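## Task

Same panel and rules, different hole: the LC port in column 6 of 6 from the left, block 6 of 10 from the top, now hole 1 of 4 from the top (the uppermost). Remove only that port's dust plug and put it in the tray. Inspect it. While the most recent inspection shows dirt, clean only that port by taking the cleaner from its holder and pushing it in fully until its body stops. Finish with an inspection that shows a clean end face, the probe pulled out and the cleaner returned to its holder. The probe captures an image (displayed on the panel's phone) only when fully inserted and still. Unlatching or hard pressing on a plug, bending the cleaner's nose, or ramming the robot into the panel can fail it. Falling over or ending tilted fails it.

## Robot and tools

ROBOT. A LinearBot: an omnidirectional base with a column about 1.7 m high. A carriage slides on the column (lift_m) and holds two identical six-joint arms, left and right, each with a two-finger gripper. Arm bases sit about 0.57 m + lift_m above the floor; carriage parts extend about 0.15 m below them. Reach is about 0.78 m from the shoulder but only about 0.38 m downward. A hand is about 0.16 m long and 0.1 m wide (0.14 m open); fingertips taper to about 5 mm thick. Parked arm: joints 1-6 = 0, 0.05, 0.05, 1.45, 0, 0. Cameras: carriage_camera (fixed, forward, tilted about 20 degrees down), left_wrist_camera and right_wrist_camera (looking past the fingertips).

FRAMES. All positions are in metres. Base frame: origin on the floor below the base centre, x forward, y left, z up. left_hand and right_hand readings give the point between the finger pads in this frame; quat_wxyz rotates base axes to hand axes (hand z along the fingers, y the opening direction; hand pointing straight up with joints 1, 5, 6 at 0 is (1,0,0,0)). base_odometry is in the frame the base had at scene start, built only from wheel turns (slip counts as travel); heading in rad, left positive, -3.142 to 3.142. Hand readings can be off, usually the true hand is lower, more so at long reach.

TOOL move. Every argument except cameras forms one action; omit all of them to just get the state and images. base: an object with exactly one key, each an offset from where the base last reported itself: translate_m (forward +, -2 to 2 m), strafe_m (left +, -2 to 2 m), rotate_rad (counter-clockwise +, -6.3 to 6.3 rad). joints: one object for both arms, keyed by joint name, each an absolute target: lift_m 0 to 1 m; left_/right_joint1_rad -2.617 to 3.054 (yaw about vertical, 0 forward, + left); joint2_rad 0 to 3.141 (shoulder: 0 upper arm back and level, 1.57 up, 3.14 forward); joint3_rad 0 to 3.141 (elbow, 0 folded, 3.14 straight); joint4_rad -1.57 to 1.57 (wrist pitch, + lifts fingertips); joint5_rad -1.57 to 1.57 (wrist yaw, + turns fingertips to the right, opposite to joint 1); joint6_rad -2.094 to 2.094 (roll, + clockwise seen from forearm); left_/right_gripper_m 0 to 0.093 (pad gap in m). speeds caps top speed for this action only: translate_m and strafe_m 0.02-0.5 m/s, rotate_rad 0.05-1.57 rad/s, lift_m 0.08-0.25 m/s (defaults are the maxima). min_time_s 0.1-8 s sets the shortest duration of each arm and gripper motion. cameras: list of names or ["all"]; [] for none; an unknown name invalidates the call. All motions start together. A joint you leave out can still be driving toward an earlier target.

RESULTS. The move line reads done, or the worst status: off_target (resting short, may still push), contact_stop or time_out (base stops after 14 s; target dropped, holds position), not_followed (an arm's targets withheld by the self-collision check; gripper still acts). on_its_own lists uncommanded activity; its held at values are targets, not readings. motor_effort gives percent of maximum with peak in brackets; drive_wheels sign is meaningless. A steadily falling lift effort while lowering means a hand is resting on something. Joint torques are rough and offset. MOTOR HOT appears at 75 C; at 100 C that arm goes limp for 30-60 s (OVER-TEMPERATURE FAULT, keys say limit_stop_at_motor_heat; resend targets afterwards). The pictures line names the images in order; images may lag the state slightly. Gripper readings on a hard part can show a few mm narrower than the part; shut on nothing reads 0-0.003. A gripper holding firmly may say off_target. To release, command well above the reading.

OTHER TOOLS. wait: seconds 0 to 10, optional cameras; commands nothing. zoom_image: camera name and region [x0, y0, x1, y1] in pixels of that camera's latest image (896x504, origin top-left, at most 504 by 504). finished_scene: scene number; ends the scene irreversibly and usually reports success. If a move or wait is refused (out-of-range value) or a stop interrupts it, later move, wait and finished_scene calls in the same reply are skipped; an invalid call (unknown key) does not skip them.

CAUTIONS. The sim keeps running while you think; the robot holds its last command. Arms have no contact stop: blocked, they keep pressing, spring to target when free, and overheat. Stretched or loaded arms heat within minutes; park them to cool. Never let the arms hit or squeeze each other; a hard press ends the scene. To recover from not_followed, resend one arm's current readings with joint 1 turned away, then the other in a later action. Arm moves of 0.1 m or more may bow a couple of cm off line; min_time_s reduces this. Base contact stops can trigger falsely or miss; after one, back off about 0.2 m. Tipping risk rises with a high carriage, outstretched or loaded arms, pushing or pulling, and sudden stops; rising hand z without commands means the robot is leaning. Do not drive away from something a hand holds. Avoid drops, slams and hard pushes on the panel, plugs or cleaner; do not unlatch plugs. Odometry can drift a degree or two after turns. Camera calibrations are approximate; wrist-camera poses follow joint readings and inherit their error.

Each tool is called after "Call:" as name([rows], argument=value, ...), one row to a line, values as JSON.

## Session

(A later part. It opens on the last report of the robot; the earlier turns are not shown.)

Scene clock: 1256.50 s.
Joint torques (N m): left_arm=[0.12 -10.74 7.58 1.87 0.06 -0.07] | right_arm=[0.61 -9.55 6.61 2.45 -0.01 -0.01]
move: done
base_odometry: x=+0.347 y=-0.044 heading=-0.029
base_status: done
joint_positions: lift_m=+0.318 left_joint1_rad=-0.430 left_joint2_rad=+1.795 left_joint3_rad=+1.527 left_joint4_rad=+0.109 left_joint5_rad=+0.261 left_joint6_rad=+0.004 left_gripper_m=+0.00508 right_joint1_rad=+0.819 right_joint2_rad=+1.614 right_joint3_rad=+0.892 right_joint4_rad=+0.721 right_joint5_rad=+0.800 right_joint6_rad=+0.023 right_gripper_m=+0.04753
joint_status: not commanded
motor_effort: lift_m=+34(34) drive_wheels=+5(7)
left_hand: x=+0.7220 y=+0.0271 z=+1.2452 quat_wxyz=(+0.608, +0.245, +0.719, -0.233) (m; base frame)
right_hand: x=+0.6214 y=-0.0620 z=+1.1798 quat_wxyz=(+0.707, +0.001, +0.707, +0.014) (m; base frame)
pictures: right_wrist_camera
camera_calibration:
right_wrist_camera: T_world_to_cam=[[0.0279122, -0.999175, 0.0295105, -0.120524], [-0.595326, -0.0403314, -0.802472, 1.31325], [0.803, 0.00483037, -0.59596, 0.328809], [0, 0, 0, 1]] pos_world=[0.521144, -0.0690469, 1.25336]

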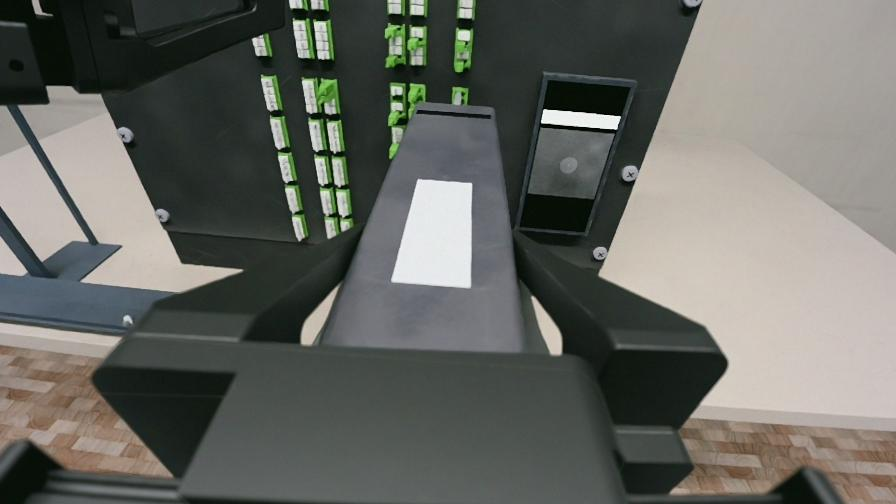

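Call:
move(base={"translate_m":-0.006}, speeds={"translate_m":0.03}, cameras=[])

Call:
move(base={"translate_m":-0.006}, joints={"right_joint5_rad":0.78}, speeds={"translate_m":0.03}, cameras=["right_wrist_camera"])

Call:
zoom_image(camera="right_wrist_camera", region=[436, 76, 486, 126])

Scene clock: 1261.17 s.
Joint torques (N m): left_arm=[0.29 -10.76 7.69 1.94 0.04 -0.1] | right_arm=[2.28 -9.61 6.57 2.47 0.28 -0.01]
move: done
base_odometry: x=+0.341 y=-0.044 heading=-0.029
base_status: done
joint_positions: lift_m=+0.318 left_joint1_rad=-0.430 left_joint2_rad=+1.795 left_joint3_rad=+1.527 left_joint4_rad=+0.109 left_joint5_rad=+0.261 left_joint6_rad=+0.004 left_gripper_m=+0.00508 right_joint1_rad=+0.800 right_joint2_rad=+1.614 right_joint3_rad=+0.893 right_joint4_rad=+0.722 right_joint5_rad=+0.772 right_joint6_rad=+0.023 right_gripper_m=+0.04753
joint_status: not commanded
motor_effort: lift_m=+34(34) drive_wheels=+6(11)
left_hand: x=+0.7220 y=+0.0271 z=+1.2452 quat_wxyz=(+0.608, +0.245, +0.719, -0.233) (m; base frame)
right_hand: x=+0.6259 y=-0.0645 z=+1.1803 quat_wxyz=(+0.707, -0.002, +0.707, +0.018) (m; base frame)
pictures: none
No camera images: "cameras" was empty.

Scene clock: 1261.80 s.
Joint torques (N m): left_arm=[-0.16 -10.73 7.61 1.9 0.05 -0.11] | right_arm=[3.54 -10.3 5.9 2.48 0.29 -0.01]
move: off_target
base_odometry: x=+0.336 y=-0.044 heading=-0.029
base_status: done
joint_positions: lift_m=+0.318 left_joint1_rad=-0.431 left_joint2_rad=+1.795 left_joint3_rad=+1.527 left_joint4_rad=+0.109 left_joint5_rad=+0.261 left_joint6_rad=+0.004 left_gripper_m=+0.00508 right_joint1_rad=+0.785 right_joint2_rad=+1.622 right_joint3_rad=+0.901 right_joint4_rad=+0.722 right_joint5_rad=+0.753 right_joint6_rad=+0.023 right_gripper_m=+0.04753
joint_status: right_joint5_rad off_target (ended at +0.753, target +0.780)
motor_effort: lift_m=+34(34) drive_wheels=+7(12)
left_hand: x=+0.7219 y=+0.0269 z=+1.2452 quat_wxyz=(+0.608, +0.245, +0.719, -0.233) (m; base frame)
right_hand: x=+0.6308 y=-0.0658 z=+1.1808 quat_wxyz=(+0.707, -0.003, +0.707, +0.020) (m; base frame)
pictures: right_wrist_camera
camera_calibration:
right_wrist_camera: T_world_to_cam=[[0.0411717, -0.998776, 0.0273991, -0.130465], [-0.593041, -0.0464976, -0.803829, 1.31927], [0.804119, 0.0168462, -0.594229, 0.319927], [0, 0, 0, 1]] pos_world=[0.530493, -0.0743522, 1.25415]

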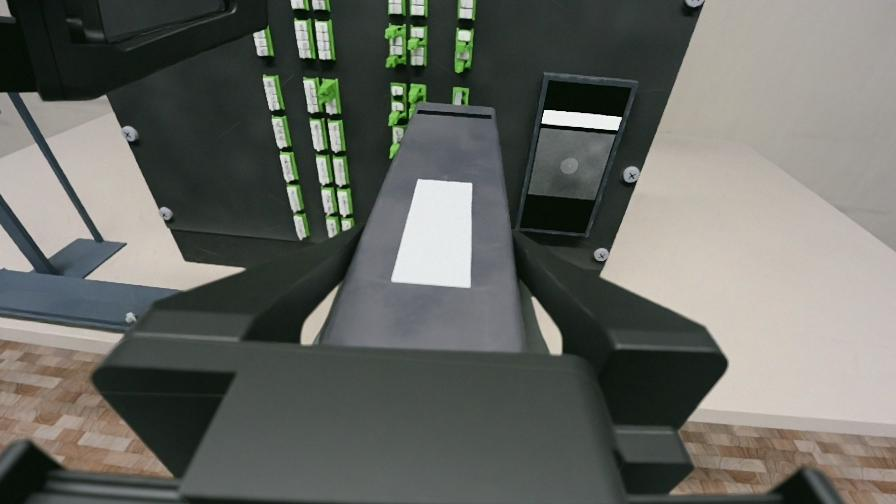

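Scaled by 10.080 from the camera's 896x504 image, which has a finer 1280x720 frame.

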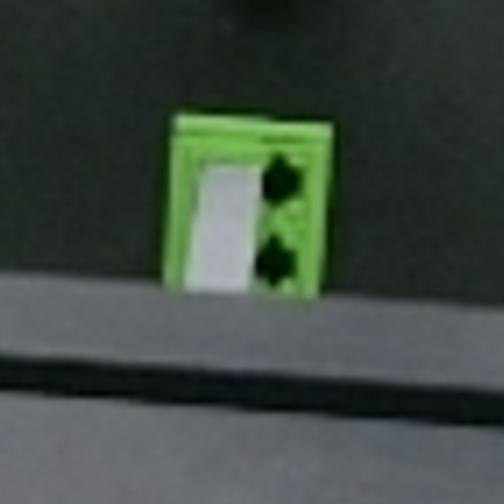

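Call:
move(base={"strafe_m":0.006}, joints={"right_joint5_rad":0.775}, cameras=[])

Call:
move(base={"strafe_m":0.003}, joints={"lift_m":0.321}, cameras=[])

Call:
move(joints={"lift_m":0.316}, cameras=["right_wrist_camera"])

Call:
zoom_image(camera="right_wrist_camera", region=[436, 76, 486, 126])

Scene clock: 1273.23 s.
Joint torques (N m): left_arm=[0.01 -10.81 7.66 1.88 0.05 -0.12] | right_arm=[3.49 -10.25 5.86 2.48 0.08 -0.01]
move: done
base_odometry: x=+0.336 y=-0.038 heading=-0.029
base_status: done
joint_positions: lift_m=+0.318 left_joint1_rad=-0.428 left_joint2_rad=+1.795 left_joint3_rad=+1.527 left_joint4_rad=+0.109 left_joint5_rad=+0.261 left_joint6_rad=+0.004 left_gripper_m=+0.00508 right_joint1_rad=+0.786 right_joint2_rad=+1.622 right_joint3_rad=+0.901 right_joint4_rad=+0.721 right_joint5_rad=+0.769 right_joint6_rad=+0.023 right_gripper_m=+0.04753
joint_status: all done
motor_effort: lift_m=+34(34) drive_wheels=+5(10)
left_hand: x=+0.7226 y=+0.0280 z=+1.2452 quat_wxyz=(+0.608, +0.244, +0.719, -0.232) (m; base frame)
right_hand: x=+0.6308 y=-0.0683 z=+1.1806 quat_wxyz=(+0.707, +0.002, +0.707, +0.014) (m; base frame)
pictures: none
No camera images: "cameras" was empty.

Scene clock: 1273.83 s.
Joint torques (N m): left_arm=[-0.2 -10.92 7.58 1.91 0.01 -0.08] | right_arm=[1.55 -9.92 6.32 2.54 -0.38 -0.01]
move: done
base_odometry: x=+0.336 y=-0.035 heading=-0.029
base_status: done
joint_positions: lift_m=+0.321 left_joint1_rad=-0.428 left_joint2_rad=+1.795 left_joint3_rad=+1.527 left_joint4_rad=+0.111 left_joint5_rad=+0.260 left_joint6_rad=+0.004 left_gripper_m=+0.00508 right_joint1_rad=+0.809 right_joint2_rad=+1.618 right_joint3_rad=+0.895 right_joint4_rad=+0.714 right_joint5_rad=+0.810 right_joint6_rad=+0.023 right_gripper_m=+0.04746
joint_status: all done
motor_effort: lift_m=+34(43) drive_wheels=+3(4)
left_hand: x=+0.7227 y=+0.0281 z=+1.2486 quat_wxyz=(+0.609, +0.244, +0.719, -0.232) (m; base frame)
right_hand: x=+0.6245 y=-0.0673 z=+1.1811 quat_wxyz=(+0.705, +0.006, +0.709, +0.005) (m; base frame)
pictures: none
No camera images: "cameras" was empty.

Scene clock: 1274.30 s.
Joint torques (N m): left_arm=[0.03 -10.84 7.71 1.9 0.05 -0.1] | right_arm=[1.4 -9.58 6.48 2.5 -0.39 -0.01]
move: done
base_odometry: x=+0.336 y=-0.035 heading=-0.029
base_status: not commanded
joint_positions: lift_m=+0.316 left_joint1_rad=-0.429 left_joint2_rad=+1.795 left_joint3_rad=+1.527 left_joint4_rad=+0.107 left_joint5_rad=+0.260 left_joint6_rad=+0.004 left_gripper_m=+0.00508 right_joint1_rad=+0.811 right_joint2_rad=+1.614 right_joint3_rad=+0.894 right_joint4_rad=+0.717 right_joint5_rad=+0.813 right_joint6_rad=+0.023 right_gripper_m=+0.04744
joint_status: all done
motor_effort: lift_m=+35(35) drive_wheels=+3(3)
left_hand: x=+0.7225 y=+0.0280 z=+1.2428 quat_wxyz=(+0.607, +0.244, +0.720, -0.232) (m; base frame)
right_hand: x=+0.6235 y=-0.0673 z=+1.1779 quat_wxyz=(+0.706, +0.008, +0.708, +0.007) (m; base frame)
pictures: right_wrist_camera
camera_calibration:
right_wrist_camera: T_world_to_cam=[[0.00703754, -0.999498, 0.0308892, -0.114438], [-0.597055, -0.0289795, -0.801677, 1.31363], [0.802169, -0.0128007, -0.596959, 0.326538], [0, 0, 0, 1]] pos_world=[0.523173, -0.072132, 1.25157]

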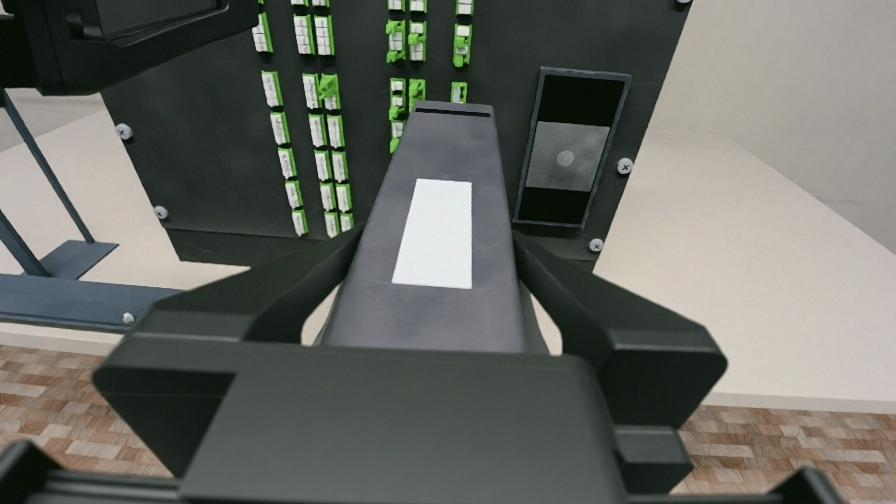

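Scaled by 10.080 from the camera's 896x504 image, which has a finer 1280x720 frame.

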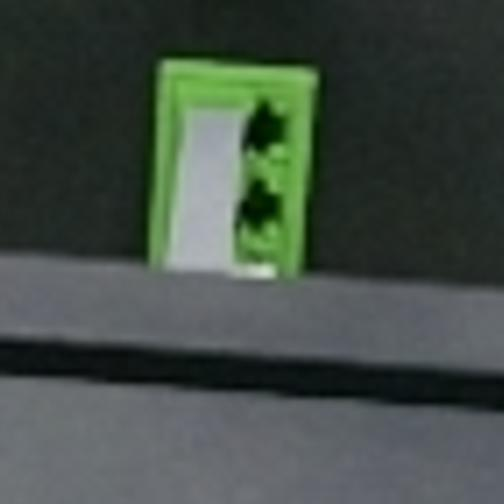

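Call:
move(base={"translate_m":-0.005}, speeds={"translate_m":0.03}, cameras=[])

Call:
move(base={"translate_m":-0.005}, joints={"lift_m":0.318}, speeds={"translate_m":0.03}, cameras=[])

Call:
move(base={"translate_m":-0.005}, joints={"lift_m":0.317}, speeds={"translate_m":0.03}, cameras=["right_wrist_camera","left_wrist_camera"])

Scene clock: 1279.17 s.
Joint torques (N m): left_arm=[0.05 -10.84 7.64 1.89 0.04 -0.09] | right_arm=[0.47 -9.55 6.45 2.64 -0.07 -0.01]
move: done
base_odometry: x=+0.331 y=-0.035 heading=-0.029
base_status: done
joint_positions: lift_m=+0.316 left_joint1_rad=-0.430 left_joint2_rad=+1.795 left_joint3_rad=+1.527 left_joint4_rad=+0.109 left_joint5_rad=+0.260 left_joint6_rad=+0.004 left_gripper_m=+0.00508 right_joint1_rad=+0.821 right_joint2_rad=+1.614 right_joint3_rad=+0.894 right_joint4_rad=+0.708 right_joint5_rad=+0.783 right_joint6_rad=+0.023 right_gripper_m=+0.04742
joint_status: not commanded
motor_effort: lift_m=+35(35) drive_wheels=+3(10)
left_hand: x=+0.7223 y=+0.0275 z=+1.2431 quat_wxyz=(+0.608, +0.244, +0.719, -0.232) (m; base frame)
right_hand: x=+0.6209 y=-0.0580 z=+1.1761 quat_wxyz=(+0.704, -0.009, +0.710, +0.018) (m; base frame)
pictures: none
No camera images: "cameras" was empty.

Scene clock: 1279.83 s.
Joint torques (N m): left_arm=[0.08 -10.8 7.65 1.89 0.07 -0.09] | right_arm=[0.29 -9.57 6.72 2.67 -0.04 -0.01]
move: done
base_odometry: x=+0.326 y=-0.035 heading=-0.029
base_status: done
joint_positions: lift_m=+0.318 left_joint1_rad=-0.430 left_joint2_rad=+1.795 left_joint3_rad=+1.527 left_joint4_rad=+0.109 left_joint5_rad=+0.260 left_joint6_rad=+0.004 left_gripper_m=+0.00508 right_joint1_rad=+0.824 right_joint2_rad=+1.614 right_joint3_rad=+0.891 right_joint4_rad=+0.705 right_joint5_rad=+0.779 right_joint6_rad=+0.023 right_gripper_m=+0.04742
joint_status: all done
motor_effort: lift_m=+35(36) drive_wheels=+2(11)
left_hand: x=+0.7222 y=+0.0274 z=+1.2451 quat_wxyz=(+0.608, +0.244, +0.719, -0.232) (m; base frame)
right_hand: x=+0.6199 y=-0.0566 z=+1.1762 quat_wxyz=(+0.702, -0.012, +0.712, +0.019) (m; base frame)
pictures: none
No camera images: "cameras" was empty.

Scene clock: 1280.50 s.
Joint torques (N m): left_arm=[0.13 -10.78 7.65 1.87 0 -0.07] | right_arm=[0.02 -9.54 6.78 2.71 0 -0.02]
move: done
base_odometry: x=+0.322 y=-0.035 heading=-0.029
base_status: done
joint_positions: lift_m=+0.317 left_joint1_rad=-0.431 left_joint2_rad=+1.795 left_joint3_rad=+1.527 left_joint4_rad=+0.109 left_joint5_rad=+0.260 left_joint6_rad=+0.004 left_gripper_m=+0.00508 right_joint1_rad=+0.826 right_joint2_rad=+1.614 right_joint3_rad=+0.889 right_joint4_rad=+0.701 right_joint5_rad=+0.776 right_joint6_rad=+0.023 right_gripper_m=+0.04742
joint_status: all done
motor_effort: lift_m=+34(35) drive_wheels=+2(7)
left_hand: x=+0.7220 y=+0.0270 z=+1.2442 quat_wxyz=(+0.608, +0.245, +0.719, -0.233) (m; base frame)
right_hand: x=+0.6193 y=-0.0554 z=+1.1738 quat_wxyz=(+0.701, -0.016, +0.713, +0.019) (m; base frame)
pictures: left_wrist_camera, right_wrist_camera
camera_calibration:
left_wrist_camera: T_world_to_cam=[[-0.638689, -0.767598, 0.0535706, 0.419321], [-0.550568, 0.40725, -0.728713, 1.30054], [0.537542, -0.494915, -0.682721, 0.600952], [0, 0, 0, 1]] pos_world=[0.660817, 0.0896434, 1.33554]
right_wrist_camera: T_world_to_cam=[[0.058979, -0.997228, 0.0453685, -0.151496], [-0.606195, -0.0718866, -0.792061, 1.30015], [0.793126, 0.0192129, -0.608754, 0.348842], [0, 0, 0, 1]] pos_world=[0.520403, -0.0643153, 1.24903]

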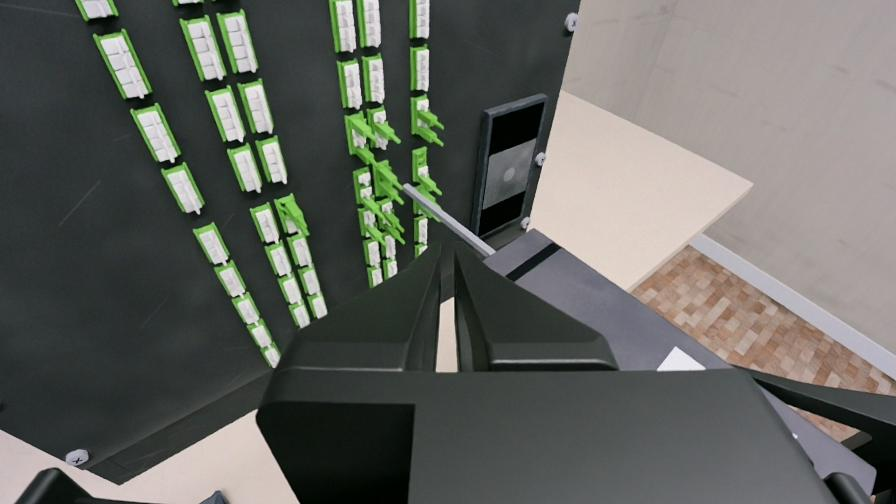

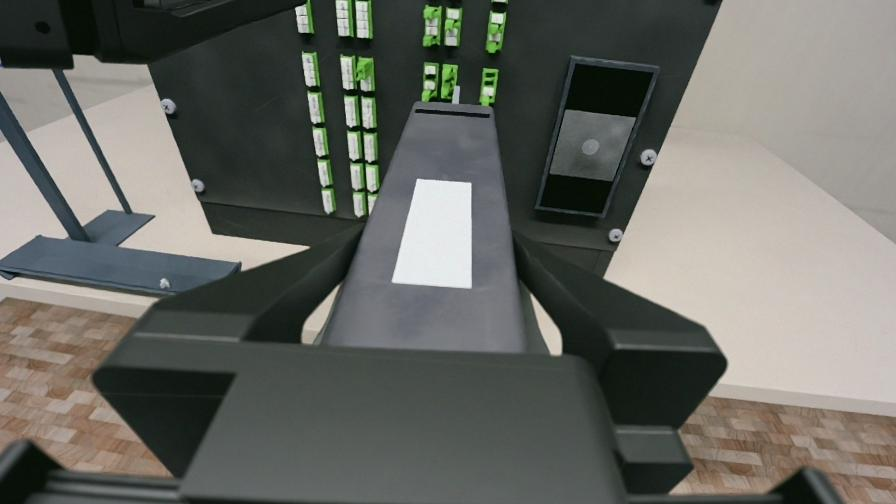

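Call:
move(base={"translate_m":-0.06}, speeds={"translate_m":0.05}, cameras=[])

Call:
move(base={"translate_m":-0.15}, speeds={"translate_m":0.1})

Call:
zoom_image(camera="right_wrist_camera", region=[400, 0, 660, 200])

Call:
zoom_image(camera="left_wrist_camera", region=[220, 0, 560, 300])

Scene clock: 1285.00 s.
Joint torques (N m): left_arm=[0.16 -10.71 7.51 1.88 0.02 -0.1] | right_arm=[0.05 -9.57 6.83 2.71 0 -0.01]
move: done
base_odometry: x=+0.262 y=-0.033 heading=-0.029
base_status: done
joint_positions: lift_m=+0.317 left_joint1_rad=-0.431 left_joint2_rad=+1.795 left_joint3_rad=+1.527 left_joint4_rad=+0.109 left_joint5_rad=+0.260 left_joint6_rad=+0.004 left_gripper_m=+0.00508 right_joint1_rad=+0.826 right_joint2_rad=+1.614 right_joint3_rad=+0.889 right_joint4_rad=+0.701 right_joint5_rad=+0.775 right_joint6_rad=+0.023 right_gripper_m=+0.04742
joint_status: not commanded
motor_effort: lift_m=+34(34) drive_wheels=+0(11)
left_hand: x=+0.7220 y=+0.0270 z=+1.2442 quat_wxyz=(+0.608, +0.245, +0.719, -0.233) (m; base frame)
right_hand: x=+0.6192 y=-0.0551 z=+1.1738 quat_wxyz=(+0.701, -0.016, +0.713, +0.020) (m; base frame)
pictures: none
No camera images: "cameras" was empty.

Scene clock: 1287.27 s.
Joint torques (N m): left_arm=[0.14 -10.82 7.66 1.87 0.02 -0.08] | right_arm=[0.09 -9.54 6.84 2.72 0.01 -0.01]
move: done
base_odometry: x=+0.112 y=-0.029 heading=-0.030
base_status: done
joint_positions: lift_m=+0.317 left_joint1_rad=-0.431 left_joint2_rad=+1.795 left_joint3_rad=+1.527 left_joint4_rad=+0.109 left_joint5_rad=+0.260 left_joint6_rad=+0.004 left_gripper_m=+0.00508 right_joint1_rad=+0.825 right_joint2_rad=+1.614 right_joint3_rad=+0.889 right_joint4_rad=+0.701 right_joint5_rad=+0.775 right_joint6_rad=+0.023 right_gripper_m=+0.04742
joint_status: not commanded
motor_effort: lift_m=+34(34) drive_wheels=+0(10)
left_hand: x=+0.7220 y=+0.0270 z=+1.2442 quat_wxyz=(+0.608, +0.245, +0.719, -0.233) (m; base frame)
right_hand: x=+0.6194 y=-0.0553 z=+1.1738 quat_wxyz=(+0.701, -0.016, +0.713, +0.020) (m; base frame)
pictures: carriage_camera, left_wrist_camera, right_wrist_camera
camera_calibration:
carriage_camera: T_world_to_cam=[[0.0471794, -0.998877, 0.00432653, -0.0146522], [-0.351189, -0.020642, -0.936077, 1.30081], [0.935115, 0.0426441, -0.351769, 0.331871], [0, 0, 0, 1]] pos_world=[0.147185, -0.00193668, 1.33447]
left_wrist_camera: T_world_to_cam=[[-0.638689, -0.767598, 0.0535706, 0.419321], [-0.550568, 0.40725, -0.728713, 1.30054], [0.537542, -0.494915, -0.682721, 0.600952], [0, 0, 0, 1]] pos_world=[0.660817, 0.0896434, 1.33554]
right_wrist_camera: T_world_to_cam=[[0.0601206, -0.997159, 0.0453803, -0.152108], [-0.606103, -0.0725897, -0.792067, 1.30013], [0.793111, 0.0201144, -0.608745, 0.348815], [0, 0, 0, 1]] pos_world=[0.520507, -0.0643162, 1.24903]

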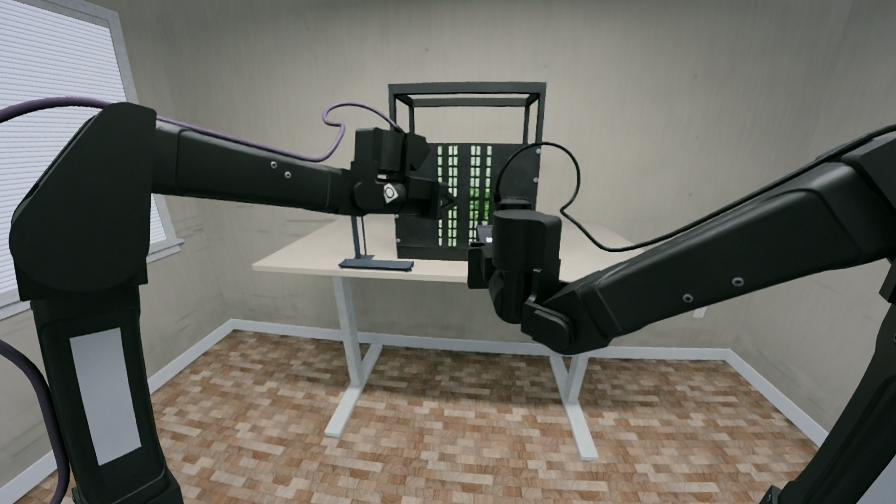

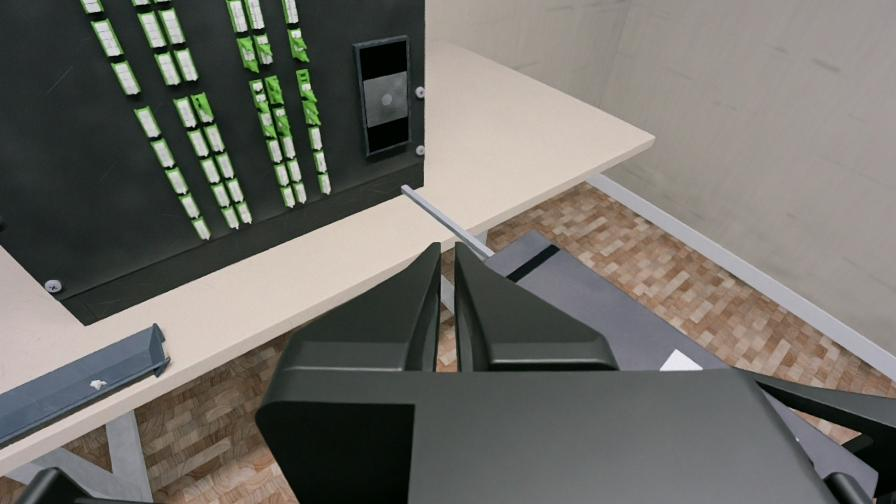

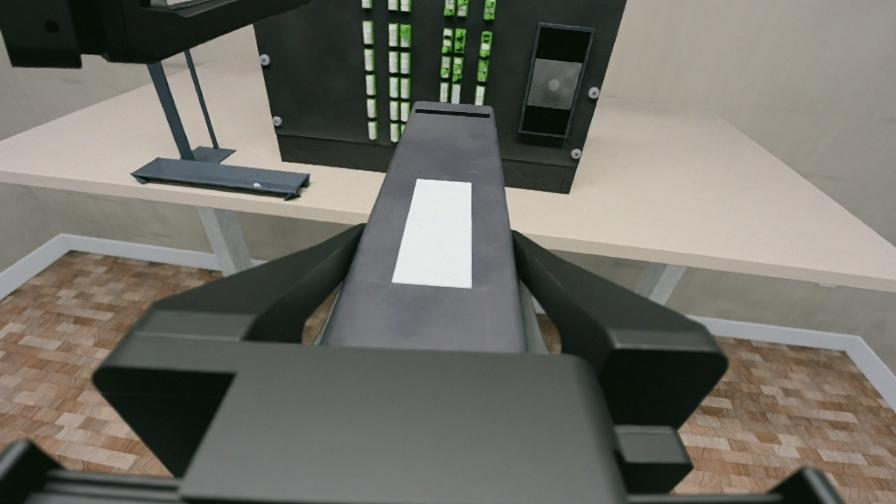

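Scaled by 1.938 from the camera's 896x504 image, which has a finer 1280x720 frame.

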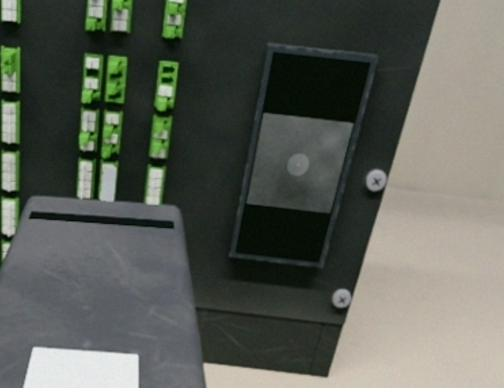

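Scaled by 1.482 from the camera's 896x504 image, which has a finer 1280x720 frame.

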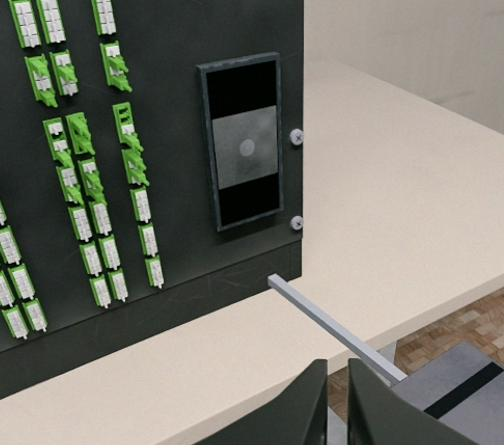

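Photo is clean, probe is out, plug in tray, cleaner in its holder.

Call:
finished_scene(scene=2)

The scene is finished: the task was done.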